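## Task

A scoop rests upright on the open, palm-up hand. Rotate it so it is still upright but its mouth points to the thumb side of the hand. Only the palm, fingers and thumb may touch it; contact with anything else, or the scoop leaving the hand, is a failure. The arm and wrist must not move and the palm must stay facing up throughout, or the task fails. To finish, bring everything to rest with no hand motor overloaded or near overload (a motor dead since the start is ignored), then declare completion. The hand is then flattened automatically, and the scoop must not drop lower during that opening and must still be upright with its mouth toward the thumb side.

## Robot and tools

Robot: one UR-type six-joint arm carrying a sixteen-motor right hand (index, middle, ring, thumb). Only one arm, so every command is a single row, never one row per arm. In these tasks the arm must stay put; all the work is done by the hand motors.

Frames. Positions, orientations, velocities and targets are reported in the arm's base frame (nearly level; up is about +z). The hand point sits in front of the palm where a thumb-index-middle pinch would meet. Its own axes: +z runs along straightened fingers toward the tips; +x crosses the palm away from the thumb (so the thumb side is -x); +y points out of the palm face (palm surface at y = -0.062 m). Palm up means the hand's +y points up. A fixed mast near the wrist on the palm side can collide with objects.

execute_actions(actions, cameras). actions is a list of actions; each action is a table of 1 to 15 rows, each row lasting one control step (1/30 s); if fewer than 15 rows are given the last row repeats to fill 15 steps (0.5 s). Each row has 24 numbers, all in [-1, 1], in this order:
1-6: dx, dy, dz, rx, ry, rz. An offset of the hand point, not a pose, measured in base-frame axes from the Hand target as it stood when the action began (every row counts from that same start). 1.0 equals 0.6 m or 180 degrees; rx, ry, rz form one rotation vector, turning about the target position. Repeating a nonzero offset keeps moving the arm. For these tasks keep all six at 0.
7-22: absolute goal angles for the hand hinges, each scaled linearly between its two stops: index_mcp, index_abd, index_pip, index_dip, middle_mcp, middle_abd, middle_pip, middle_dip, ring_mcp, ring_abd, ring_pip, ring_dip, thumb_cmc, thumb_axl, thumb_mcp, thumb_ipl. Value that makes each hinge straight: mcp +0.75, abd 0.00, pip +0.58, dip +0.70 for each finger; thumb_cmc +0.71 (thumb flat beside the palm), thumb_axl +0.68, thumb_mcp +0.23, thumb_ipl +0.17. Moving toward -1 curls fingers toward the palm, swings a finger's abd away from the thumb, swings the thumb (cmc) round in front of the palm, and bends thumb_mcp/ipl toward +z when axl is straight (or along the cmc swing direction when axl is near -0.40). Fingertips move toward +y as they bend.
23: current_limit, the current cap for all motors, -1 maps to 0 mA and +1 to 550 mA (floor 11 mA); low caps also slow hinges and may leave a finger unable to lift.
24: speed, set-point rate = (speed+1)/2 times 5.9 rad/s.
Start values: current_limit +0.4, speed -0.6. Values persist until rewritten. Every row must carry all sixteen hand numbers; 0 is a real goal, so to hold the hand unchanged resend the last numbers.
cameras: list of names to return (only cam_wrist, 896x504); omit or ["all"] for all, [] for none. An empty actions list just returns state and images.

move(target, speed, blend, stop_force, zero, blocking, cameras): drives the hand point along a straight path toward a target given as one 24-number row (or up to 15 rows), offsets again counted from the current Hand target. speed is m/s (0.002 to 0.5, default 0.25). stop_force (3 to 40 N) ends the path on felt push. Not needed here, since the arm must not move.
wait(seconds 0 to 10): lets time pass holding the last command. stop: brakes a running move. zoom_image(camera "cam_wrist", region [x0,y0,x1,y1], at most 504x504 px): closer look at the latest image. zero_wrist_force: re-zeroes the wrist sensor. read_manual: licence texts only. finished_scene(scene 1 or 2): ends the scene irreversibly; call it to declare the task done.

Result lines. State gives end_effector_position (m) and quat_wxyz plus velocities in the base frame; "Hand target" is the last commanded pose after clipping. Check that pose stays unchanged. Hand lists, one entry per motor in the order above: hand_goal (goals now written), hand_measured (actual hinge positions on the same scale), hand_current_ma (positive pushes toward -1), hand_state (moving, goal = within 0.02 of goal, blocked = at rest short of goal while pressing, overload = shut down). hand_current_limit and hand_speed echo the last settings. Wrist force/torque lines are in the end-effector axes. Action results also list positions at some steps.

Cautions. A finger presses only while its goal lies past the object's surface, harder the further past; gear friction may keep a grip after the goal is eased. After a HAND FAULT line, later robot calls in the same reply are skipped. Avoid dropping or flinging the object, touching it with anything but the hand, tipping the palm, or pushing hard; arm force near 150 N or wrist torque over 26.6 N m stops the arm for 10 s. Objects can occasionally get a small external nudge. Motors heat under load and overheating brakes the arm.

Each tool is called after "Request:" by a JSON object that holds its "name" and its "arguments", one argument or row to a line.

## Session

Request:
{"name": "execute_actions", "arguments": {
  "actions": []
}}

Scene clock: 0.00 s.
end_effector_position=(+0.6078, +0.0910, +0.4088) hand_goal=(+0.754, +0.000, +0.576, +0.696, +0.754, +0.000, +0.576, +0.696, +0.754, +0.000, +0.576, +0.696, -0.104, +0.540, +0.162, +0.106) hand_measured=(+0.764, +0.000, +0.578, +0.696, +0.774, +0.000, +0.578, +0.696, +0.764, +0.000, +0.578, +0.696, -0.090, +0.542, +0.164, +0.108) hand_current_ma=(+18, +0, +1, +0, +44, +0, +3, +0, +16, +0, +1, +0, +28, +4, +3, +2) hand_state=(goal, goal, goal, goal, goal, goal, goal, goal, goal, goal, goal, goal, goal, goal, goal, goal) hand_current_limit=0.40 hand_speed=-0.60 end_effector_quat_wxyz=(+0.481, +0.456, +0.538, +0.521)
Joint positions: [-0.139 -1.188 2.21 -4.167 -1.31 -0.042]
Joint velocities: within noise
Joint torques (N m): no reading
Motor temperatures (°C): [30 37 29 42 35 38]
Wrist force (N): no reading
Wrist torque (N m): no reading
Wrist force, peak (N): no reading
Hand target: +0.6078, +0.0910, +0.4088; +0.481, +0.456, +0.538, +0.521

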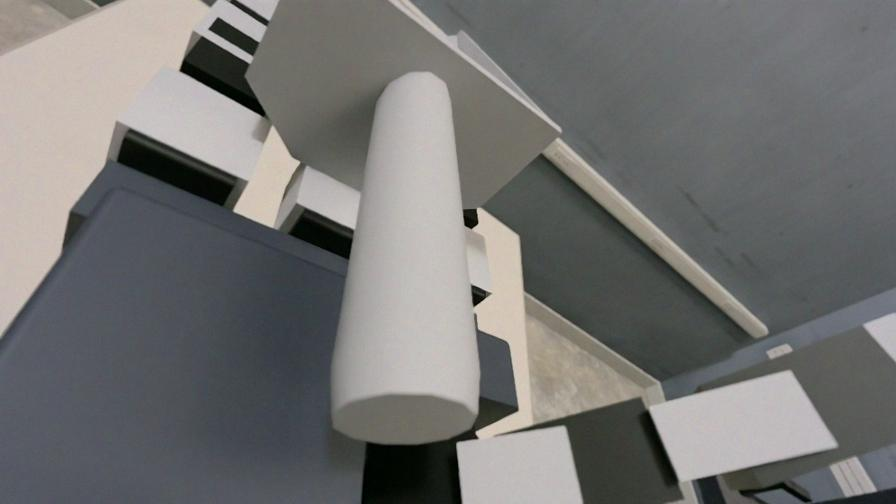

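Request:
{"name": "zoom_image", "arguments": {
  "camera": "cam_wrist",
  "region": [180, 0, 600, 250]
}}

Request:
{"name": "zoom_image", "arguments": {
  "camera": "cam_wrist",
  "region": [180, 230, 660, 500]
}}

Scaled by 1.200 from the camera's 896x504 image, which has a finer 1280x720 frame.

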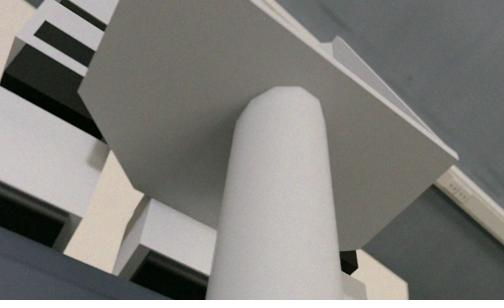

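Scaled by 1.050 from the camera's 896x504 image, which has a finer 1280x720 frame.

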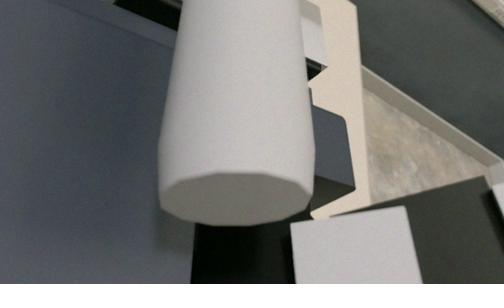

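Request:
{"name": "execute_actions", "arguments": {
  "actions": [
    [[0,0,0,0,0,0,0.754,0,0.576,0.696,0.754,0,0.576,0.696,0.754,0,0.576,0.696,0.286,-0.40,0.162,0.106,0.4,-0.75]]
  ],
  "cameras": []
}}

Request:
{"name": "wait", "arguments": {
  "seconds": 2.5
}}

Request:
{"name": "execute_actions", "arguments": {
  "actions": [
    [[0,0,0,0,0,0,0.754,0,0.576,0.696,0.754,0,0.576,0.696,0.754,0,0.576,0.696,0.35,-0.40,-0.2,-0.6,0.4,-0.75]]
  ],
  "cameras": []
}}

Request:
{"name": "wait", "arguments": {
  "seconds": 2.5
}}

Scene clock: 7.83 s.
end_effector_position=(+0.6078, +0.0910, +0.4088) hand_goal=(+0.754, +0.000, +0.576, +0.696, +0.754, +0.000, +0.576, +0.696, +0.754, +0.000, +0.576, +0.696, +0.286, -0.400, +0.162, +0.106) hand_measured=(+0.764, +0.000, +0.578, +0.696, +0.774, +0.000, +0.578, +0.696, +0.764, +0.000, +0.578, +0.696, +0.294, -0.398, +0.164, +0.108) hand_current_ma=(+18, +0, +1, +0, +44, +0, +3, +0, +16, +0, +1, +0, +11, +3, +4, +2) hand_state=(goal, goal, goal, goal, goal, goal, goal, goal, goal, goal, goal, goal, goal, goal, goal, goal) hand_current_limit=0.40 hand_speed=-0.75 end_effector_quat_wxyz=(+0.481, +0.456, +0.538, +0.521)
Joint positions: [-0.139 -1.188 2.21 -4.167 -1.31 -0.042]
Joint velocities: within noise
Joint torques (N m): [4.17 -26.2 -8.93 -3.71 -0.54 -1.06]
Motor temperatures (°C): [30 37 29 42 35 38]
Wrist force (N): [-0.1 0.0 0.4]
Wrist torque (N m): [-0.04 -0.01 0.01]
Wrist force, peak (N): [-0.4 0.5 0.3]
Hand target: +0.6078, +0.0910, +0.4088; +0.481, +0.456, +0.538, +0.521
Off the commanded pose: 0.000 m, 0 deg.
Step readings (end_effector_position):
0: (+0.6078, +0.0910, +0.4088)
1: (+0.6078, +0.0910, +0.4088)
2: (+0.6078, +0.0910, +0.4088)
4: (+0.6078, +0.0910, +0.4088)
8: (+0.6078, +0.0910, +0.4088)
15: (+0.6078, +0.0910, +0.4088)
No camera images: "cameras" was empty.

Scene clock: 10.33 s.
end_effector_position=(+0.6078, +0.0910, +0.4088) hand_goal=(+0.754, +0.000, +0.576, +0.696, +0.754, +0.000, +0.576, +0.696, +0.754, +0.000, +0.576, +0.696, +0.286, -0.400, +0.162, +0.106) hand_measured=(+0.764, +0.000, +0.578, +0.696, +0.774, +0.000, +0.578, +0.696, +0.764, +0.000, +0.578, +0.696, +0.294, -0.398, +0.164, +0.108) hand_current_ma=(+18, +0, +1, +0, +44, +0, +3, +0, +16, +0, +1, +0, +11, +3, +4, +2) hand_state=(goal, goal, goal, goal, goal, goal, goal, goal, goal, goal, goal, goal, goal, goal, goal, goal) hand_current_limit=0.40 hand_speed=-0.75 end_effector_quat_wxyz=(+0.481, +0.456, +0.538, +0.521)
Joint positions: [-0.139 -1.188 2.21 -4.167 -1.31 -0.042]
Joint velocities: within noise
Joint torques (N m): [4.62 -25.26 -8.33 -3.54 -0.72 -1.36]
Motor temperatures (°C): [30 37 29 42 35 38]
Wrist force (N): [-0.2 0.2 -0.1]
Wrist torque (N m): [0.02 0.02 0.01]
Wrist force, peak (N): [-0.3 0.2 0.5]
Hand target: +0.6078, +0.0910, +0.4088; +0.481, +0.456, +0.538, +0.521
Off the commanded pose: 0.000 m, 0 deg.
wait: 2.50 s; at rest by 0.17 s

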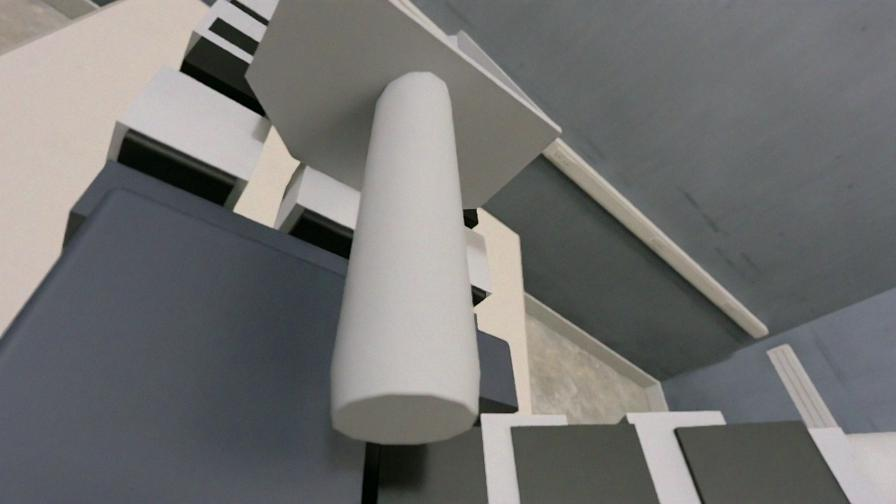

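Scene clock: 12.17 s.
end_effector_position=(+0.6078, +0.0910, +0.4088) hand_goal=(+0.754, +0.000, +0.576, +0.696, +0.754, +0.000, +0.576, +0.696, +0.754, +0.000, +0.576, +0.696, +0.350, -0.400, -0.200, -0.600) hand_measured=(+0.764, +0.000, +0.578, +0.696, +0.774, +0.000, +0.578, +0.696, +0.764, +0.000, +0.578, +0.696, +0.358, -0.398, -0.196, -0.600) hand_current_ma=(+18, +0, +1, +0, +44, +0, +3, +0, +16, +0, +1, +0, +11, +3, +6, +1) hand_state=(goal, goal, goal, goal, goal, goal, goal, goal, goal, goal, goal, goal, goal, goal, goal, goal) hand_current_limit=0.40 hand_speed=-0.75 end_effector_quat_wxyz=(+0.481, +0.456, +0.538, +0.521)
Joint positions: [-0.139 -1.188 2.21 -4.167 -1.31 -0.042]
Joint velocities: within noise
Joint torques (N m): [4.75 -25.19 -8.26 -3.5 -0.77 -1.52]
Motor temperatures (°C): [30 37 29 42 35 38]
Wrist force (N): [-0.1 0.1 0.3]
Wrist torque (N m): [-0.01 0.00 -0.01]
Wrist force, peak (N): [-0.2 0.4 0.5]
Hand target: +0.6078, +0.0910, +0.4088; +0.481, +0.456, +0.538, +0.521
Off the commanded pose: 0.000 m, 0 deg.
Step readings (end_effector_position):
0: (+0.6078, +0.0910, +0.4088)
1: (+0.6078, +0.0910, +0.4088)
2: (+0.6078, +0.0910, +0.4088)
4: (+0.6078, +0.0910, +0.4088)
8: (+0.6078, +0.0910, +0.4088)
15: (+0.6078, +0.0910, +0.4088)
No camera images: "cameras" was empty.

Scene clock: 14.67 s.
end_effector_position=(+0.6078, +0.0910, +0.4088) hand_goal=(+0.754, +0.000, +0.576, +0.696, +0.754, +0.000, +0.576, +0.696, +0.754, +0.000, +0.576, +0.696, +0.350, -0.400, -0.200, -0.600) hand_measured=(+0.764, +0.000, +0.578, +0.696, +0.774, +0.000, +0.578, +0.696, +0.764, +0.000, +0.578, +0.696, +0.358, -0.398, -0.196, -0.600) hand_current_ma=(+18, +0, +1, +0, +44, +0, +3, +0, +16, +0, +1, +0, +11, +3, +6, +1) hand_state=(goal, goal, goal, goal, goal, goal, goal, goal, goal, goal, goal, goal, goal, goal, goal, goal) hand_current_limit=0.40 hand_speed=-0.75 end_effector_quat_wxyz=(+0.481, +0.456, +0.538, +0.521)
Joint positions: [-0.139 -1.188 2.21 -4.167 -1.31 -0.042]
Joint velocities: within noise
Joint torques (N m): [5.18 -23.99 -9.12 -3.48 -0.95 -1.65]
Motor temperatures (°C): [30 37 29 42 35 38]
Wrist force (N): [-0.1 -0.1 0.3]
Wrist torque (N m): [-0.05 0.00 -0.02]
Wrist force, peak (N): [-0.4 0.1 0.5]
Hand target: +0.6078, +0.0910, +0.4088; +0.481, +0.456, +0.538, +0.521
Off the commanded pose: 0.000 m, 0 deg.
wait: 2.50 s; at rest by 0.17 s

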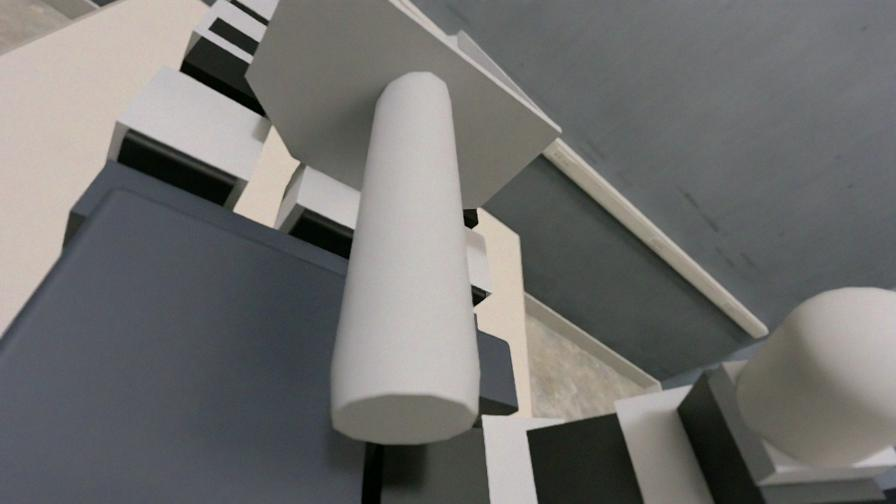

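Request:
{"name": "execute_actions", "arguments": {
  "actions": [
    [[0,0,0,0,0,0,0.754,0,0.576,0.696,0.754,0,0.576,0.696,0.754,0,0.576,0.696,0.35,-0.40,-0.35,-0.8,0.4,-0.85]]
  ],
  "cameras": ["cam_wrist"]
}}

Request:
{"name": "execute_actions", "arguments": {
  "actions": [
    [[0,0,0,0,0,0,0.754,0,0.576,0.696,0.754,0,0.576,0.696,0.754,0,0.576,0.696,0.25,-0.40,-0.45,-0.92,0.4,-0.85]]
  ],
  "cameras": ["cam_wrist"]
}}

Scene clock: 16.10 s.
end_effector_position=(+0.6078, +0.0910, +0.4088) hand_goal=(+0.754, +0.000, +0.576, +0.696, +0.754, +0.000, +0.576, +0.696, +0.754, +0.000, +0.576, +0.696, +0.350, -0.400, -0.350, -0.800) hand_measured=(+0.764, +0.000, +0.578, +0.696, +0.774, +0.000, +0.578, +0.696, +0.764, +0.000, +0.578, +0.696, +0.358, -0.398, -0.348, -0.800) hand_current_ma=(+18, +0, +1, +0, +44, +0, +3, +0, +16, +0, +1, +0, +11, +3, +2, +0) hand_state=(goal, goal, goal, goal, goal, goal, goal, goal, goal, goal, goal, goal, goal, goal, goal, goal) hand_current_limit=0.40 hand_speed=-0.85 end_effector_quat_wxyz=(+0.481, +0.456, +0.538, +0.521)
Joint positions: [-0.139 -1.188 2.21 -4.167 -1.31 -0.042]
Joint velocities: within noise
Joint torques (N m): [5.4 -24 -9.2 -3.47 -1.03 -1.74]
Motor temperatures (°C): [30 37 29 42 35 38]
Wrist force (N): [-0.2 0.1 -0.1]
Wrist torque (N m): [0.01 0.02 -0.04]
Wrist force, peak (N): [-0.6 0.2 0.2]
Hand target: +0.6078, +0.0910, +0.4088; +0.481, +0.456, +0.538, +0.521
Off the commanded pose: 0.000 m, 0 deg.
Step readings (end_effector_position):
0: (+0.6078, +0.0910, +0.4088)
1: (+0.6078, +0.0910, +0.4088)
2: (+0.6078, +0.0910, +0.4088)
4: (+0.6078, +0.0910, +0.4088)
8: (+0.6078, +0.0910, +0.4088)
15: (+0.6078, +0.0910, +0.4088)

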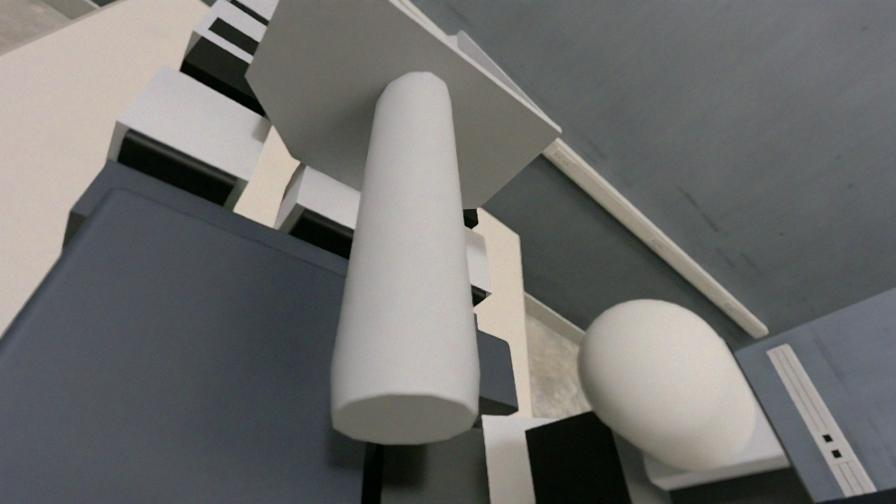

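Scene clock: 16.80 s.
end_effector_position=(+0.6078, +0.0910, +0.4088) hand_goal=(+0.754, +0.000, +0.576, +0.696, +0.754, +0.000, +0.576, +0.696, +0.754, +0.000, +0.576, +0.696, +0.250, -0.400, -0.450, -0.920) hand_measured=(+0.764, +0.000, +0.578, +0.696, +0.774, +0.000, +0.578, +0.696, +0.764, +0.000, +0.578, +0.696, +0.260, -0.400, -0.448, -0.918) hand_current_ma=(+18, +0, +1, +0, +44, +0, +3, +0, +16, +0, +1, +0, +16, +0, +5, +4) hand_state=(goal, goal, goal, goal, goal, goal, goal, goal, goal, goal, goal, goal, goal, goal, goal, goal) hand_current_limit=0.40 hand_speed=-0.85 end_effector_quat_wxyz=(+0.481, +0.456, +0.538, +0.521)
Joint positions: [-0.139 -1.188 2.21 -4.167 -1.31 -0.042]
Joint velocities: within noise
Joint torques (N m): [5.44 -24.07 -8.46 -3.51 -1.1 -1.92]
Motor temperatures (°C): [30 37 29 42 35 38]
Wrist force (N): [-0.1 0.3 -0.1]
Wrist torque (N m): [0.04 0.00 -0.03]
Wrist force, peak (N): [-0.2 0.6 0.1]
Hand target: +0.6078, +0.0910, +0.4088; +0.481, +0.456, +0.538, +0.521
Off the commanded pose: 0.000 m, 0 deg.
Step readings (end_effector_position):
0: (+0.6078, +0.0910, +0.4088)
1: (+0.6078, +0.0910, +0.4088)
2: (+0.6078, +0.0910, +0.4088)
4: (+0.6078, +0.0910, +0.4088)
8: (+0.6078, +0.0910, +0.4088)
15: (+0.6078, +0.0910, +0.4088)

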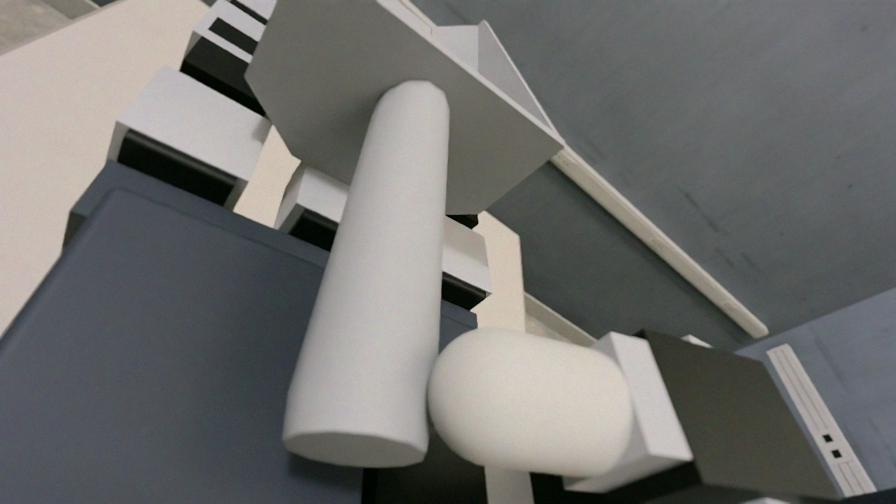

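Request:
{"name": "execute_actions", "arguments": {
  "actions": [
    [[0,0,0,0,0,0,0.754,0,0.576,0.696,0.754,0,0.576,0.696,0.754,0,0.576,0.696,0.08,-0.40,-0.42,-0.88,0.4,-0.9]]
  ],
  "cameras": []
}}

Request:
{"name": "execute_actions", "arguments": {
  "actions": [
    [[0,0,0,0,0,0,0.754,0,0.576,0.696,0.754,0,0.576,0.696,0.754,0,0.576,0.696,-0.1,-0.40,-0.36,-0.82,0.4,-0.9]]
  ],
  "cameras": ["cam_wrist"]
}}

Request:
{"name": "execute_actions", "arguments": {
  "actions": [
    [[0,0,0,0,0,0,0.754,0,0.576,0.696,0.754,0,0.576,0.696,0.754,0,0.576,0.696,-0.3,-0.40,-0.26,-0.78,0.4,-0.9]]
  ],
  "cameras": ["cam_wrist"]
}}

Scene clock: 18.60 s.
end_effector_position=(+0.6078, +0.0910, +0.4088) hand_goal=(+0.754, +0.000, +0.576, +0.696, +0.754, +0.000, +0.576, +0.696, +0.754, +0.000, +0.576, +0.696, +0.080, -0.400, -0.420, -0.880) hand_measured=(+0.764, +0.000, +0.578, +0.696, +0.774, +0.000, +0.578, +0.696, +0.764, +0.000, +0.578, +0.696, +0.088, -0.400, -0.422, -0.882) hand_current_ma=(+18, +0, +1, +0, +44, +0, +3, +0, +16, +0, +1, +0, +12, +0, -2, -2) hand_state=(goal, goal, goal, goal, goal, goal, goal, goal, goal, goal, goal, goal, goal, goal, goal, goal) hand_current_limit=0.40 hand_speed=-0.90 end_effector_quat_wxyz=(+0.481, +0.456, +0.538, +0.521)
Joint positions: [-0.139 -1.188 2.21 -4.167 -1.31 -0.042]
Joint velocities: within noise
Joint torques (N m): [5.52 -24.08 -8.28 -3.48 -1.31 -1.94]
Motor temperatures (°C): [30 37 29 42 35 38]
Wrist force (N): [-0.2 -0.1 0.3]
Wrist torque (N m): [-0.04 0.02 -0.05]
Wrist force, peak (N): [-0.4 0.5 0.4]
Hand target: +0.6078, +0.0910, +0.4088; +0.481, +0.456, +0.538, +0.521
Off the commanded pose: 0.000 m, 0 deg.
Step readings (end_effector_position):
0: (+0.6078, +0.0910, +0.4088)
1: (+0.6078, +0.0910, +0.4088)
2: (+0.6078, +0.0910, +0.4088)
4: (+0.6078, +0.0910, +0.4088)
8: (+0.6078, +0.0910, +0.4088)
15: (+0.6078, +0.0910, +0.4088)
No camera images: "cameras" was empty.

Scene clock: 19.60 s.
end_effector_position=(+0.6078, +0.0910, +0.4088) hand_goal=(+0.754, +0.000, +0.576, +0.696, +0.754, +0.000, +0.576, +0.696, +0.754, +0.000, +0.576, +0.696, -0.100, -0.400, -0.360, -0.820) hand_measured=(+0.766, +0.000, +0.578, +0.696, +0.774, +0.000, +0.578, +0.696, +0.764, +0.000, +0.578, +0.696, -0.096, -0.400, -0.364, -0.822) hand_current_ma=(+22, +0, +2, +0, +44, +0, +3, +0, +16, +0, +1, +0, +4, +0, -9, -5) hand_state=(goal, goal, goal, goal, goal, goal, goal, goal, goal, goal, goal, goal, goal, goal, goal, goal) hand_current_limit=0.40 hand_speed=-0.90 end_effector_quat_wxyz=(+0.481, +0.456, +0.538, +0.521)
Joint positions: [-0.139 -1.188 2.21 -4.167 -1.31 -0.042]
Joint velocities: within noise
Joint torques (N m): [5.12 -23.58 -9.17 -3.47 -1.29 -2.02]
Motor temperatures (°C): [30 37 29 42 35 38]
Wrist force (N): [-0.3 0.0 -0.2]
Wrist torque (N m): [0.02 0.03 -0.07]
Wrist force, peak (N): [-0.4 0.4 0.3]
Hand target: +0.6078, +0.0910, +0.4088; +0.481, +0.456, +0.538, +0.521
Off the commanded pose: 0.000 m, 0 deg.
Step readings (end_effector_position):
0: (+0.6078, +0.0910, +0.4088)
1: (+0.6078, +0.0910, +0.4088)
2: (+0.6078, +0.0910, +0.4088)
4: (+0.6078, +0.0910, +0.4088)
8: (+0.6078, +0.0910, +0.4088)
15: (+0.6078, +0.0910, +0.4088)

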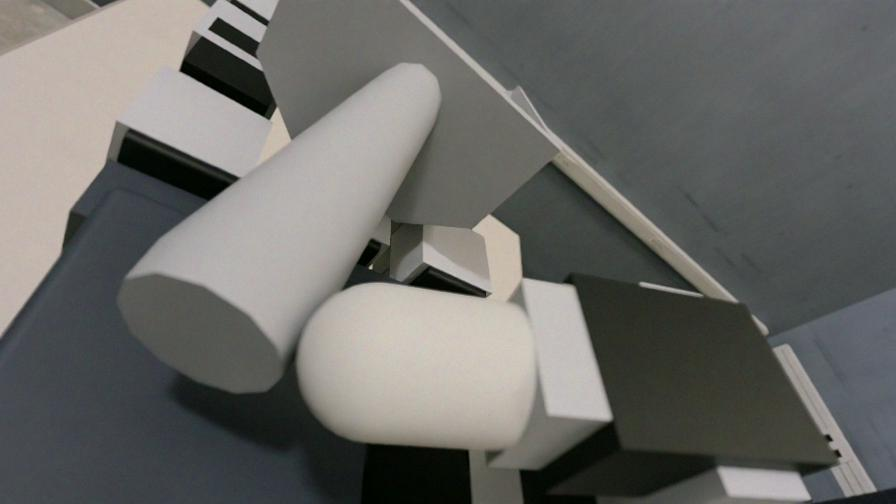

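Scene clock: 20.70 s.
end_effector_position=(+0.6078, +0.0910, +0.4088) hand_goal=(+0.754, +0.000, +0.576, +0.696, +0.754, +0.000, +0.576, +0.696, +0.754, +0.000, +0.576, +0.696, -0.300, -0.400, -0.260, -0.780) hand_measured=(+0.766, +0.000, +0.578, +0.696, +0.774, +0.000, +0.578, +0.696, +0.764, +0.000, +0.578, +0.696, -0.298, -0.400, -0.266, -0.782) hand_current_ma=(+22, +0, +2, +0, +44, +0, +3, +0, +16, +0, +1, +0, +2, +0, -11, -5) hand_state=(goal, goal, goal, goal, goal, goal, goal, goal, goal, goal, goal, goal, goal, goal, goal, goal) hand_current_limit=0.40 hand_speed=-0.90 end_effector_quat_wxyz=(+0.481, +0.456, +0.538, +0.521)
Joint positions: [-0.139 -1.188 2.21 -4.167 -1.31 -0.042]
Joint velocities: within noise
Joint torques (N m): [4.95 -24.36 -8.67 -3.26 -1.37 -2.08]
Motor temperatures (°C): [30 37 29 42 35 38]
Wrist force (N): [-0.3 0.3 0.1]
Wrist torque (N m): [0.03 0.02 -0.06]
Wrist force, peak (N): [-0.5 0.3 0.1]
Hand target: +0.6078, +0.0910, +0.4088; +0.481, +0.456, +0.538, +0.521
Off the commanded pose: 0.000 m, 0 deg.
Step readings (end_effector_position):
0: (+0.6078, +0.0910, +0.4088)
1: (+0.6078, +0.0910, +0.4088)
2: (+0.6078, +0.0910, +0.4088)
4: (+0.6078, +0.0910, +0.4088)
8: (+0.6078, +0.0910, +0.4088)
15: (+0.6078, +0.0910, +0.4088)

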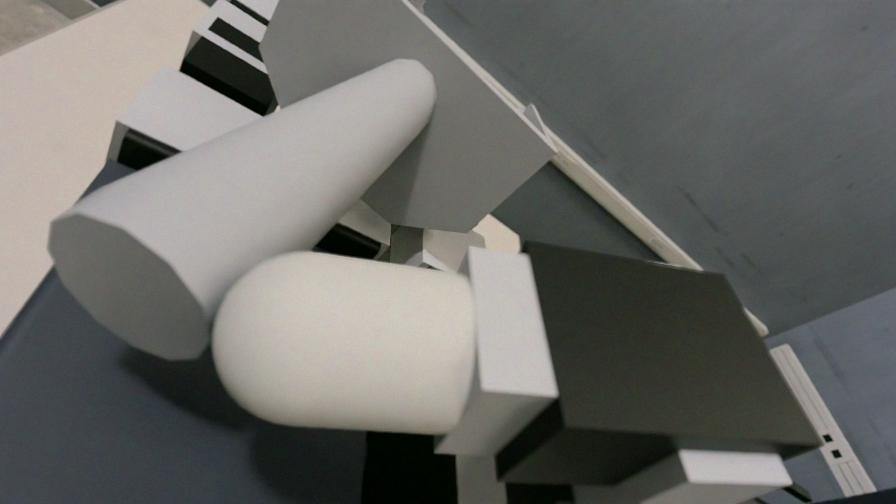

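Request:
{"name": "execute_actions", "arguments": {
  "actions": [
    [[0,0,0,0,0,0,0.754,0,0.576,0.696,0.754,0,0.576,0.696,0.754,0,0.576,0.696,-0.5,-0.35,-0.16,-0.74,0.4,-0.9]]
  ],
  "cameras": ["cam_wrist"]
}}

Request:
{"name": "execute_actions", "arguments": {
  "actions": [
    [[0,0,0,0,0,0,0.754,0,0.576,0.696,0.754,0,0.576,0.696,0.754,0,0.576,0.696,-0.66,-0.30,-0.1,-0.66,0.4,-0.9]]
  ],
  "cameras": ["cam_wrist"]
}}

Scene clock: 22.30 s.
end_effector_position=(+0.6078, +0.0910, +0.4088) hand_goal=(+0.754, +0.000, +0.576, +0.696, +0.754, +0.000, +0.576, +0.696, +0.754, +0.000, +0.576, +0.696, -0.500, -0.350, -0.160, -0.740) hand_measured=(+0.766, +0.000, +0.578, +0.696, +0.774, +0.000, +0.578, +0.696, +0.764, +0.000, +0.578, +0.696, -0.500, -0.352, -0.166, -0.744) hand_current_ma=(+22, +0, +2, +0, +44, +0, +3, +0, +16, +0, +1, +0, -1, -3, -13, -5) hand_state=(goal, goal, goal, goal, goal, goal, goal, goal, goal, goal, goal, goal, goal, goal, goal, goal) hand_current_limit=0.40 hand_speed=-0.90 end_effector_quat_wxyz=(+0.481, +0.456, +0.538, +0.521)
Joint positions: [-0.139 -1.188 2.21 -4.167 -1.31 -0.042]
Joint velocities: within noise
Joint torques (N m): [5.48 -24.03 -9.24 -3.4 -1.52 -2.05]
Motor temperatures (°C): [30 37 29 42 35 38]
Wrist force (N): [-0.3 0.1 0.1]
Wrist torque (N m): [0.01 0.03 -0.08]
Wrist force, peak (N): [-0.2 0.3 0.5]
Hand target: +0.6078, +0.0910, +0.4088; +0.481, +0.456, +0.538, +0.521
Off the commanded pose: 0.000 m, 0 deg.
Step readings (end_effector_position):
0: (+0.6078, +0.0910, +0.4088)
1: (+0.6078, +0.0910, +0.4088)
2: (+0.6078, +0.0910, +0.4088)
4: (+0.6078, +0.0910, +0.4088)
8: (+0.6078, +0.0910, +0.4088)
15: (+0.6078, +0.0910, +0.4088)

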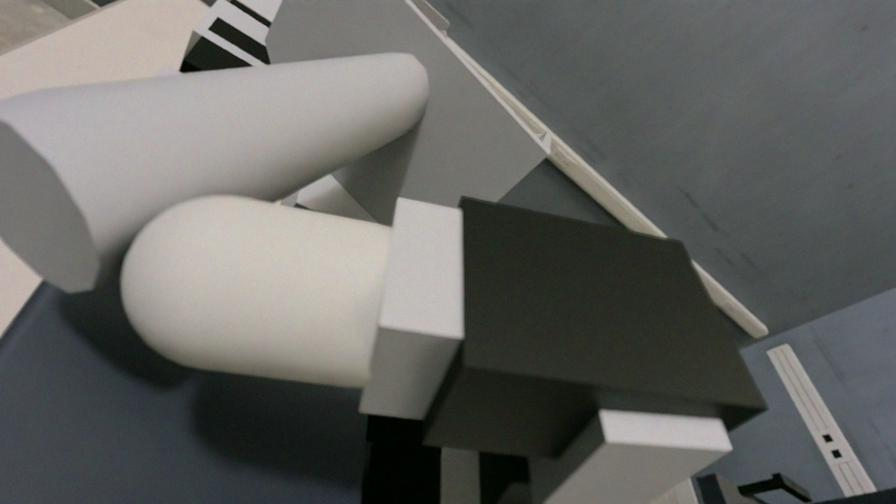

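Scene clock: 23.23 s.
end_effector_position=(+0.6078, +0.0910, +0.4088) hand_goal=(+0.754, +0.000, +0.576, +0.696, +0.754, +0.000, +0.576, +0.696, +0.754, +0.000, +0.576, +0.696, -0.660, -0.300, -0.100, -0.660) hand_measured=(+0.766, +0.000, +0.578, +0.696, +0.774, +0.000, +0.578, +0.696, +0.764, +0.000, +0.578, +0.696, -0.662, -0.302, -0.108, -0.664) hand_current_ma=(+23, +0, +2, +0, +44, +0, +3, +0, +16, +0, +1, +0, -3, -3, -15, -5) hand_state=(goal, goal, goal, goal, goal, goal, goal, goal, goal, goal, goal, goal, moving, goal, goal, goal) hand_current_limit=0.40 hand_speed=-0.90 end_effector_quat_wxyz=(+0.481, +0.456, +0.538, +0.521)
Joint positions: [-0.139 -1.188 2.21 -4.167 -1.31 -0.042]
Joint velocities: within noise
Joint torques (N m): [5.57 -24.17 -8.67 -3.42 -1.52 -1.89]
Motor temperatures (°C): [30 37 29 42 35 38]
Wrist force (N): [-0.2 0.4 0.3]
Wrist torque (N m): [0.01 0.01 -0.08]
Wrist force, peak (N): [-0.5 0.3 0.1]
Hand target: +0.6078, +0.0910, +0.4088; +0.481, +0.456, +0.538, +0.521
Off the commanded pose: 0.000 m, 0 deg.
Step readings (end_effector_position):
0: (+0.6078, +0.0910, +0.4088)
1: (+0.6078, +0.0910, +0.4088)
2: (+0.6078, +0.0910, +0.4088)
4: (+0.6078, +0.0910, +0.4088)
8: (+0.6078, +0.0910, +0.4088)
15: (+0.6078, +0.0910, +0.4088)

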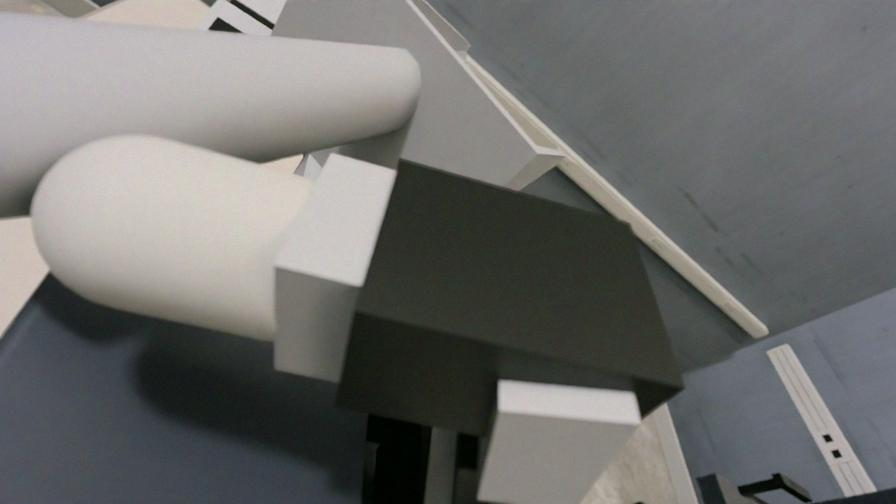

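Request:
{"name": "execute_actions", "arguments": {
  "actions": [
    [[0,0,0,0,0,0,0.754,0,0.576,0.696,0.754,0,0.576,0.696,0.754,0,0.576,0.696,-0.73,-0.15,-0.07,-0.6,0.4,-0.9]]
  ],
  "cameras": ["cam_wrist"]
}}

Request:
{"name": "execute_actions", "arguments": {
  "actions": [
    [[0,0,0,0,0,0,0.754,0,0.576,0.696,0.754,0,0.576,0.696,0.754,0,0.576,0.696,-0.78,0.0,-0.05,-0.56,0.4,-0.9]]
  ],
  "cameras": ["cam_wrist"]
}}

Scene clock: 25.20 s.
end_effector_position=(+0.6078, +0.0910, +0.4088) hand_goal=(+0.754, +0.000, +0.576, +0.696, +0.754, +0.000, +0.576, +0.696, +0.754, +0.000, +0.576, +0.696, -0.730, -0.150, -0.070, -0.600) hand_measured=(+0.766, +0.000, +0.578, +0.696, +0.774, +0.000, +0.578, +0.696, +0.764, +0.000, +0.578, +0.696, -0.732, -0.154, -0.080, -0.604) hand_current_ma=(+23, +0, +2, +0, +44, +0, +3, +0, +16, +0, +1, +0, -3, -8, -24, -9) hand_state=(goal, goal, goal, goal, goal, goal, goal, goal, goal, goal, goal, goal, goal, goal, goal, goal) hand_current_limit=0.40 hand_speed=-0.90 end_effector_quat_wxyz=(+0.481, +0.456, +0.538, +0.521)
Joint positions: [-0.139 -1.188 2.21 -4.167 -1.31 -0.042]
Joint velocities: within noise
Joint torques (N m): [5.06 -24.75 -8.73 -3.45 -1.57 -2]
Motor temperatures (°C): [30 36 29 42 35 38]
Wrist force (N): [-0.3 0.0 0.0]
Wrist torque (N m): [0.00 0.03 -0.09]
Wrist force, peak (N): [-0.6 0.4 0.0]
Hand target: +0.6078, +0.0910, +0.4088; +0.481, +0.456, +0.538, +0.521
Off the commanded pose: 0.000 m, 0 deg.
Step readings (end_effector_position):
0: (+0.6078, +0.0910, +0.4088)
1: (+0.6078, +0.0910, +0.4088)
2: (+0.6078, +0.0910, +0.4088)
4: (+0.6078, +0.0910, +0.4088)
8: (+0.6078, +0.0910, +0.4088)
15: (+0.6078, +0.0910, +0.4088)

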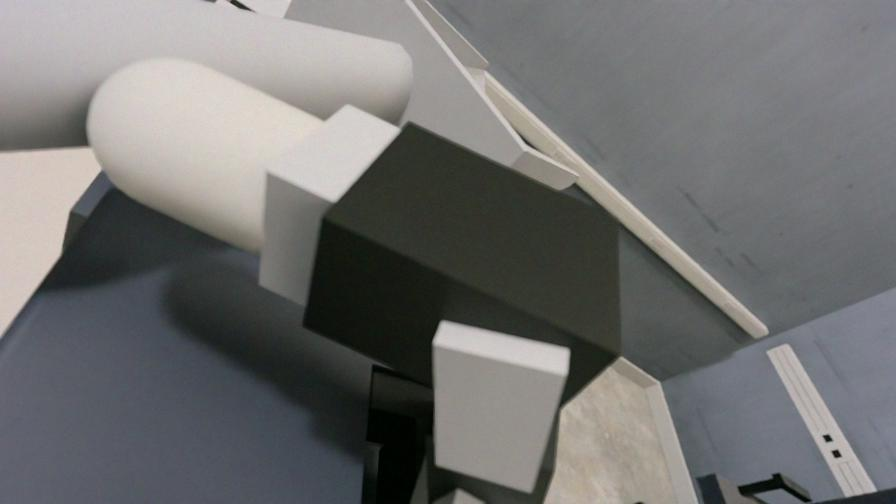

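Scene clock: 26.20 s.
end_effector_position=(+0.6078, +0.0910, +0.4088) hand_goal=(+0.754, +0.000, +0.576, +0.696, +0.754, +0.000, +0.576, +0.696, +0.754, +0.000, +0.576, +0.696, -0.780, +0.000, -0.050, -0.560) hand_measured=(+0.766, +0.000, +0.578, +0.696, +0.774, +0.000, +0.578, +0.696, +0.764, +0.000, +0.578, +0.696, -0.782, -0.006, -0.060, -0.564) hand_current_ma=(+23, +0, +2, +0, +44, +0, +3, +0, +16, +0, +1, +0, -3, -10, -23, -9) hand_state=(goal, goal, goal, goal, goal, goal, goal, goal, goal, goal, goal, goal, goal, goal, goal, goal) hand_current_limit=0.40 hand_speed=-0.90 end_effector_quat_wxyz=(+0.481, +0.456, +0.538, +0.521)
Joint positions: [-0.139 -1.188 2.21 -4.167 -1.31 -0.042]
Joint velocities: within noise
Joint torques (N m): [5.35 -24.3 -8.58 -3.42 -1.66 -2.01]
Motor temperatures (°C): [30 36 29 42 35 38]
Wrist force (N): [-0.1 0.3 0.1]
Wrist torque (N m): [0.04 0.00 -0.07]
Wrist force, peak (N): [-0.2 0.3 0.4]
Hand target: +0.6078, +0.0910, +0.4088; +0.481, +0.456, +0.538, +0.521
Off the commanded pose: 0.000 m, 0 deg.
Step readings (end_effector_position):
0: (+0.6078, +0.0910, +0.4088)
1: (+0.6078, +0.0910, +0.4088)
2: (+0.6078, +0.0910, +0.4088)
4: (+0.6078, +0.0910, +0.4088)
8: (+0.6078, +0.0910, +0.4088)
15: (+0.6078, +0.0910, +0.4088)

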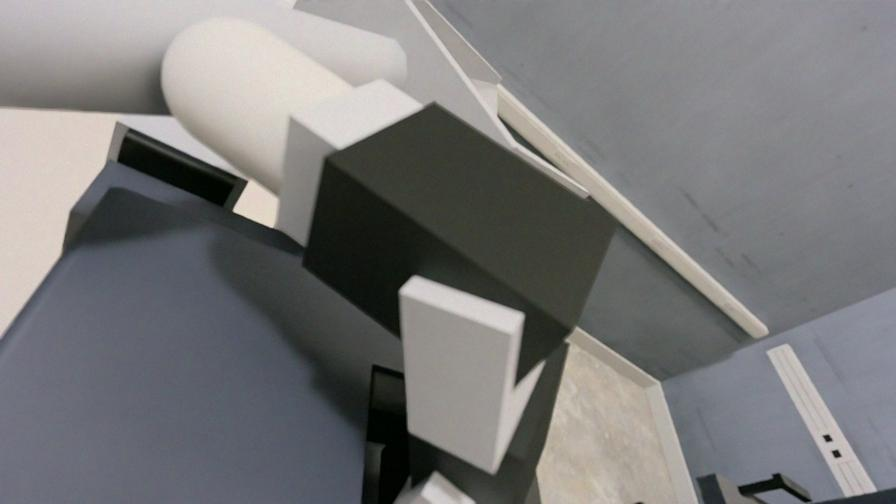

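Request:
{"name": "execute_actions", "arguments": {
  "actions": [
    [[0,0,0,0,0,0,0.754,0,0.576,0.696,0.754,0,0.576,0.696,0.754,0,0.576,0.696,-0.86,0.08,-0.05,-0.52,0.4,-0.9]]
  ],
  "cameras": ["cam_wrist"]
}}

Request:
{"name": "execute_actions", "arguments": {
  "actions": [
    [[0,0,0,0,0,0,0.754,0,0.576,0.696,0.754,0,0.576,0.696,0.754,0,0.576,0.696,-0.94,0.12,-0.08,-0.45,0.4,-0.9]]
  ],
  "cameras": ["cam_wrist"]
}}

Scene clock: 28.27 s.
end_effector_position=(+0.6078, +0.0910, +0.4088) hand_goal=(+0.754, +0.000, +0.576, +0.696, +0.754, +0.000, +0.576, +0.696, +0.754, +0.000, +0.576, +0.696, -0.860, +0.080, -0.050, -0.520) hand_measured=(+0.766, +0.000, +0.578, +0.696, +0.774, +0.000, +0.578, +0.696, +0.764, +0.000, +0.578, +0.696, -0.862, +0.074, -0.058, -0.524) hand_current_ma=(+23, +0, +2, +0, +44, +0, +3, +0, +16, +0, +1, +0, -3, -11, -16, -6) hand_state=(goal, goal, goal, goal, goal, goal, goal, goal, goal, goal, goal, goal, goal, goal, goal, goal) hand_current_limit=0.40 hand_speed=-0.90 end_effector_quat_wxyz=(+0.481, +0.456, +0.538, +0.521)
Joint positions: [-0.139 -1.188 2.21 -4.167 -1.31 -0.042]
Joint velocities: within noise
Joint torques (N m): [4.85 -24.94 -8.73 -3.34 -1.73 -1.97]
Motor temperatures (°C): [30 36 29 42 35 38]
Wrist force (N): [0.0 0.2 0.1]
Wrist torque (N m): [0.03 0.00 -0.07]
Wrist force, peak (N): [-0.4 0.4 -0.1]
Hand target: +0.6078, +0.0910, +0.4088; +0.481, +0.456, +0.538, +0.521
Off the commanded pose: 0.000 m, 0 deg.
Step readings (end_effector_position):
0: (+0.6078, +0.0910, +0.4088)
1: (+0.6078, +0.0910, +0.4088)
2: (+0.6078, +0.0910, +0.4088)
4: (+0.6078, +0.0910, +0.4088)
8: (+0.6078, +0.0910, +0.4088)
15: (+0.6078, +0.0910, +0.4088)

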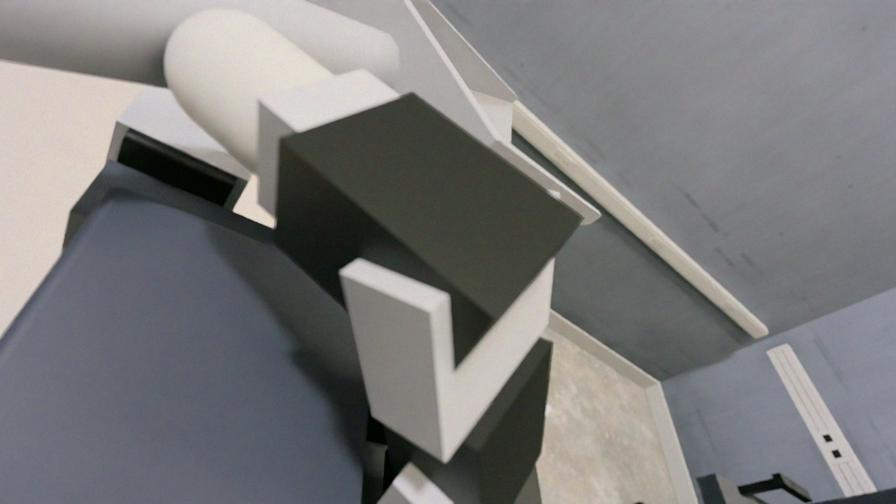

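Scene clock: 28.97 s.
end_effector_position=(+0.6078, +0.0910, +0.4088) hand_goal=(+0.754, +0.000, +0.576, +0.696, +0.754, +0.000, +0.576, +0.696, +0.754, +0.000, +0.576, +0.696, -0.940, +0.120, -0.080, -0.450) hand_measured=(+0.766, +0.000, +0.578, +0.696, +0.774, +0.000, +0.578, +0.696, +0.764, +0.000, +0.578, +0.696, -0.944, +0.116, -0.082, -0.456) hand_current_ma=(+23, +0, +2, +0, +44, +0, +3, +0, +16, +0, +1, +0, -5, -7, -4, -12) hand_state=(goal, goal, goal, goal, goal, goal, goal, goal, goal, goal, goal, goal, goal, goal, goal, goal) hand_current_limit=0.40 hand_speed=-0.90 end_effector_quat_wxyz=(+0.481, +0.456, +0.538, +0.521)
Joint positions: [-0.139 -1.188 2.21 -4.167 -1.31 -0.042]
Joint velocities: within noise
Joint torques (N m): [5.18 -24.38 -8.97 -3.3 -1.88 -1.98]
Motor temperatures (°C): [30 36 29 42 35 38]
Wrist force (N): [-0.2 0.1 0.2]
Wrist torque (N m): [0.00 0.01 -0.09]
Wrist force, peak (N): [-0.3 0.4 0.1]
Hand target: +0.6078, +0.0910, +0.4088; +0.481, +0.456, +0.538, +0.521
Off the commanded pose: 0.000 m, 0 deg.
Step readings (end_effector_position):
0: (+0.6078, +0.0910, +0.4088)
1: (+0.6078, +0.0910, +0.4088)
2: (+0.6078, +0.0910, +0.4088)
4: (+0.6078, +0.0910, +0.4088)
8: (+0.6078, +0.0910, +0.4088)
15: (+0.6078, +0.0910, +0.4088)

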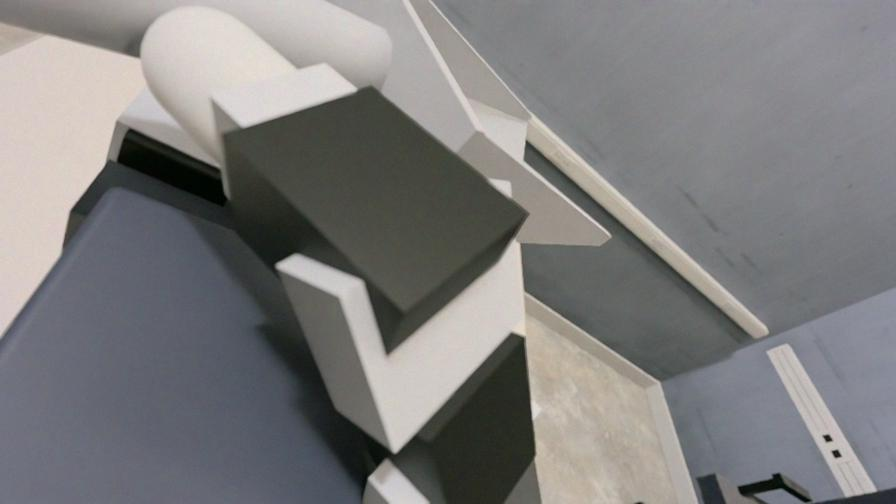

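Request:
{"name": "execute_actions", "arguments": {
  "actions": [
    [[0,0,0,0,0,0,0.754,0,0.576,0.696,0.754,0,0.576,0.696,0.754,0,0.576,0.696,-0.97,0.22,-0.12,-0.42,0.4,-0.9]]
  ],
  "cameras": ["cam_wrist"]
}}

Request:
{"name": "execute_actions", "arguments": {
  "actions": [
    [[0,0,0,0,0,0,0.754,0,0.576,0.696,0.754,0,0.576,0.696,0.754,0,0.576,0.696,-0.98,0.32,-0.18,-0.4,0.4,-0.9]]
  ],
  "cameras": ["cam_wrist"]
}}

Scene clock: 30.47 s.
end_effector_position=(+0.6078, +0.0910, +0.4088) hand_goal=(+0.754, +0.000, +0.576, +0.696, +0.754, +0.000, +0.576, +0.696, +0.754, +0.000, +0.576, +0.696, -0.970, +0.220, -0.120, -0.420) hand_measured=(+0.766, +0.000, +0.578, +0.696, +0.774, +0.000, +0.578, +0.696, +0.764, +0.000, +0.578, +0.696, -0.974, +0.210, -0.122, -0.424) hand_current_ma=(+23, +0, +2, +0, +44, +0, +3, +0, +16, +0, +1, +0, -7, -19, -3, -8) hand_state=(goal, goal, goal, goal, goal, goal, goal, goal, goal, goal, goal, goal, goal, goal, goal, goal) hand_current_limit=0.40 hand_speed=-0.90 end_effector_quat_wxyz=(+0.481, +0.456, +0.538, +0.521)
Joint positions: [-0.139 -1.188 2.21 -4.167 -1.31 -0.042]
Joint velocities: within noise
Joint torques (N m): [5.32 -24.21 -8.19 -3.26 -1.93 -2]
Motor temperatures (°C): [30 36 29 42 35 38]
Wrist force (N): [-0.1 0.4 0.1]
Wrist torque (N m): [0.06 0.00 -0.08]
Wrist force, peak (N): [-0.5 0.3 0.2]
Hand target: +0.6078, +0.0910, +0.4088; +0.481, +0.456, +0.538, +0.521
Off the commanded pose: 0.000 m, 0 deg.
Step readings (end_effector_position):
0: (+0.6078, +0.0910, +0.4088)
1: (+0.6078, +0.0910, +0.4088)
2: (+0.6078, +0.0910, +0.4088)
4: (+0.6078, +0.0910, +0.4088)
8: (+0.6078, +0.0910, +0.4088)
15: (+0.6078, +0.0910, +0.4088)

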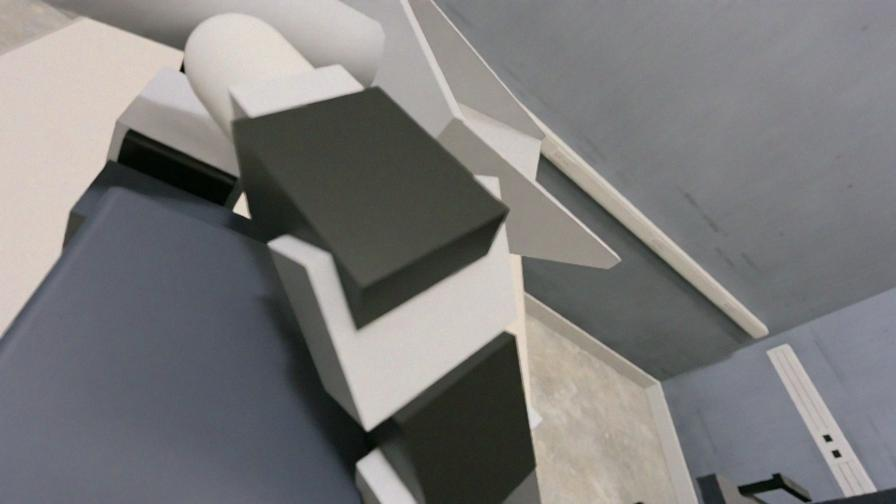

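Scene clock: 31.20 s.
end_effector_position=(+0.6078, +0.0910, +0.4088) hand_goal=(+0.754, +0.000, +0.576, +0.696, +0.754, +0.000, +0.576, +0.696, +0.754, +0.000, +0.576, +0.696, -0.980, +0.320, -0.180, -0.400) hand_measured=(+0.766, +0.000, +0.578, +0.696, +0.774, +0.000, +0.578, +0.696, +0.764, +0.000, +0.578, +0.696, -0.986, +0.304, -0.182, -0.404) hand_current_ma=(+24, +0, +2, +0, +44, +0, +3, +0, +16, +0, +1, +0, -10, -42, -2, -6) hand_state=(goal, goal, goal, goal, goal, goal, goal, goal, goal, goal, goal, goal, goal, goal, goal, goal) hand_current_limit=0.40 hand_speed=-0.90 end_effector_quat_wxyz=(+0.481, +0.456, +0.538, +0.521)
Joint positions: [-0.139 -1.188 2.21 -4.167 -1.31 -0.042]
Joint velocities: within noise
Joint torques (N m): [5.2 -24.59 -9.08 -3.31 -1.96 -1.95]
Motor temperatures (°C): [30 36 29 42 35 38]
Wrist force (N): [-0.1 0.1 0.1]
Wrist torque (N m): [0.03 0.01 -0.08]
Wrist force, peak (N): [-0.5 0.5 0.0]
Hand target: +0.6078, +0.0910, +0.4088; +0.481, +0.456, +0.538, +0.521
Off the commanded pose: 0.000 m, 0 deg.
Step readings (end_effector_position):
0: (+0.6078, +0.0910, +0.4088)
1: (+0.6078, +0.0910, +0.4088)
2: (+0.6078, +0.0910, +0.4088)
4: (+0.6078, +0.0910, +0.4088)
8: (+0.6078, +0.0910, +0.4088)
15: (+0.6078, +0.0910, +0.4088)

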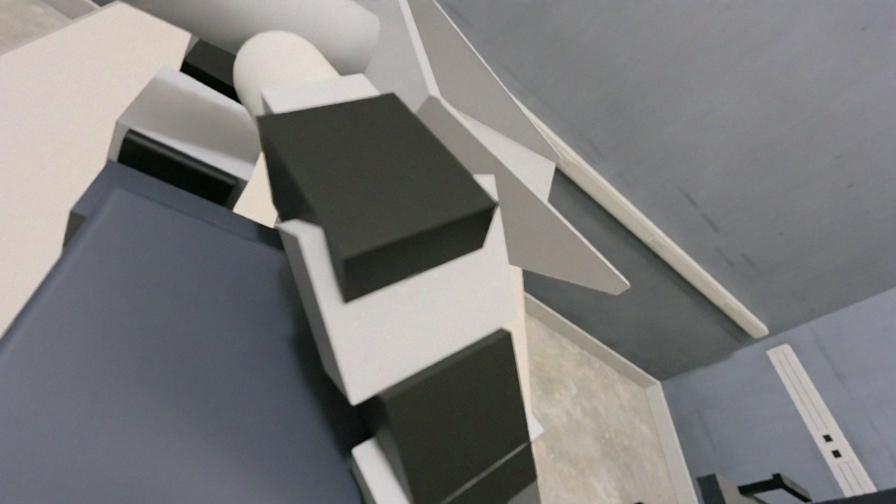

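Request:
{"name": "execute_actions", "arguments": {
  "actions": [
    [[0,0,0,0,0,0,0.754,0,0.576,0.696,0.754,0,0.576,0.696,0.754,0,0.576,0.696,-1,0.36,-0.24,-0.4,0.4,-0.9]]
  ],
  "cameras": ["cam_wrist"]
}}

Request:
{"name": "execute_actions", "arguments": {
  "actions": [
    [[0,0,0,0,0,0,0.754,0,0.576,0.696,0.754,0,0.576,0.696,0.754,0,0.576,0.696,-1,0.4,-0.30,-0.4,0.4,-0.9]]
  ],
  "cameras": ["cam_wrist"]
}}

Scene clock: 33.13 s.
end_effector_position=(+0.6078, +0.0910, +0.4088) hand_goal=(+0.754, +0.000, +0.576, +0.696, +0.754, +0.000, +0.576, +0.696, +0.754, +0.000, +0.576, +0.696, -1.000, +0.360, -0.240, -0.400) hand_measured=(+0.766, +0.000, +0.578, +0.696, +0.774, +0.000, +0.578, +0.696, +0.764, +0.000, +0.578, +0.696, -1.000, +0.348, -0.238, -0.402) hand_current_ma=(+24, +0, +2, +0, +44, +0, +3, +0, +16, +0, +1, +0, +0, -29, +1, -2) hand_state=(goal, goal, goal, goal, goal, goal, goal, goal, goal, goal, goal, goal, goal, goal, goal, goal) hand_current_limit=0.40 hand_speed=-0.90 end_effector_quat_wxyz=(+0.481, +0.456, +0.538, +0.521)
Joint positions: [-0.139 -1.188 2.21 -4.167 -1.31 -0.042]
Joint velocities: within noise
Joint torques (N m): [5.09 -24.87 -8.39 -3.31 -2.13 -1.91]
Motor temperatures (°C): [30 36 29 42 35 38]
Wrist force (N): [-0.1 -0.2 -0.1]
Wrist torque (N m): [0.01 0.01 -0.09]
Wrist force, peak (N): [-0.4 0.4 0.4]
Hand target: +0.6078, +0.0910, +0.4088; +0.481, +0.456, +0.538, +0.521
Off the commanded pose: 0.000 m, 0 deg.
Step readings (end_effector_position):
0: (+0.6078, +0.0910, +0.4088)
1: (+0.6078, +0.0910, +0.4088)
2: (+0.6078, +0.0910, +0.4088)
4: (+0.6078, +0.0910, +0.4088)
8: (+0.6078, +0.0910, +0.4088)
15: (+0.6078, +0.0910, +0.4088)

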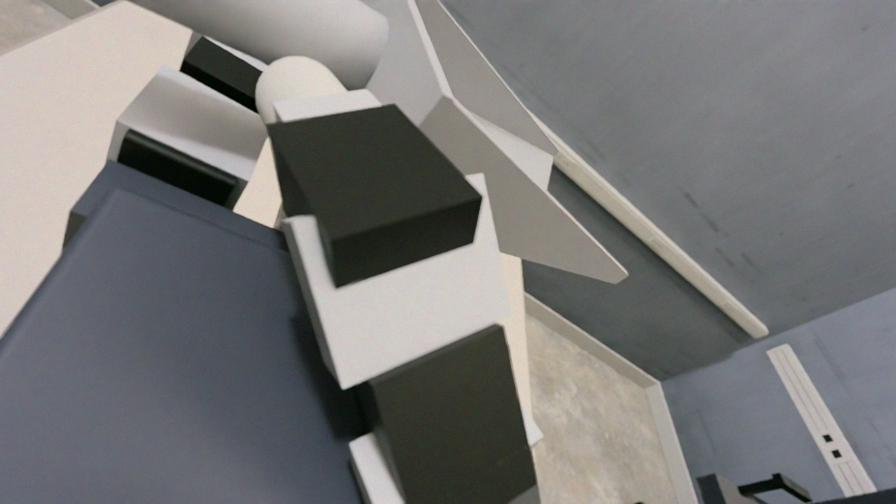

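Scene clock: 33.83 s.
end_effector_position=(+0.6078, +0.0910, +0.4088) hand_goal=(+0.754, +0.000, +0.576, +0.696, +0.754, +0.000, +0.576, +0.696, +0.754, +0.000, +0.576, +0.696, -1.000, +0.400, -0.300, -0.400) hand_measured=(+0.768, +0.000, +0.578, +0.696, +0.774, +0.000, +0.578, +0.696, +0.764, +0.000, +0.578, +0.696, -1.000, +0.388, -0.300, -0.402) hand_current_ma=(+26, +0, +2, +0, +44, +0, +3, +0, +16, +0, +1, +0, +0, -25, -1, -2) hand_state=(goal, goal, goal, goal, goal, goal, goal, goal, goal, goal, goal, goal, goal, goal, goal, goal) hand_current_limit=0.40 hand_speed=-0.90 end_effector_quat_wxyz=(+0.481, +0.456, +0.538, +0.521)
Joint positions: [-0.139 -1.188 2.21 -4.167 -1.31 -0.042]
Joint velocities: within noise
Joint torques (N m): [5.05 -24.95 -8.65 -3.29 -2.09 -1.98]
Motor temperatures (°C): [30 36 29 42 35 38]
Wrist force (N): [-0.3 0.2 0.2]
Wrist torque (N m): [0.05 0.02 -0.09]
Wrist force, peak (N): [-0.5 0.4 0.2]
Hand target: +0.6078, +0.0910, +0.4088; +0.481, +0.456, +0.538, +0.521
Off the commanded pose: 0.000 m, 0 deg.
Step readings (end_effector_position):
0: (+0.6078, +0.0910, +0.4088)
1: (+0.6078, +0.0910, +0.4088)
2: (+0.6078, +0.0910, +0.4088)
4: (+0.6078, +0.0910, +0.4088)
8: (+0.6078, +0.0910, +0.4088)
15: (+0.6078, +0.0910, +0.4088)

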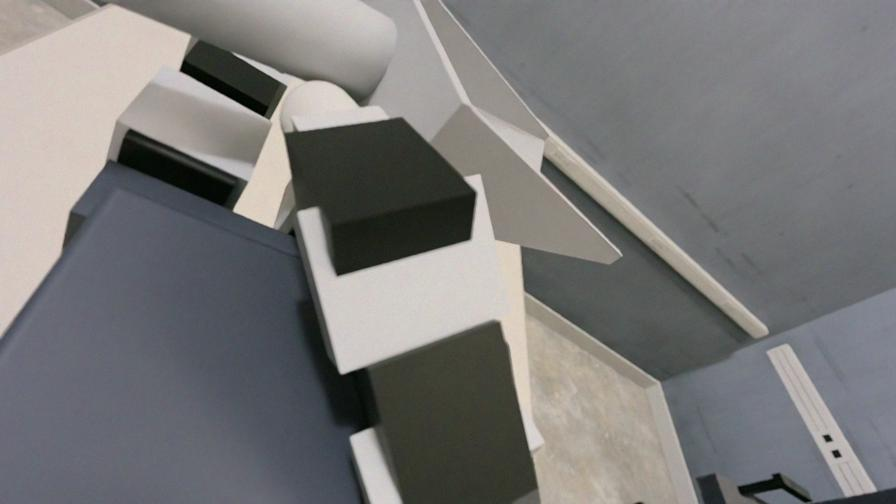

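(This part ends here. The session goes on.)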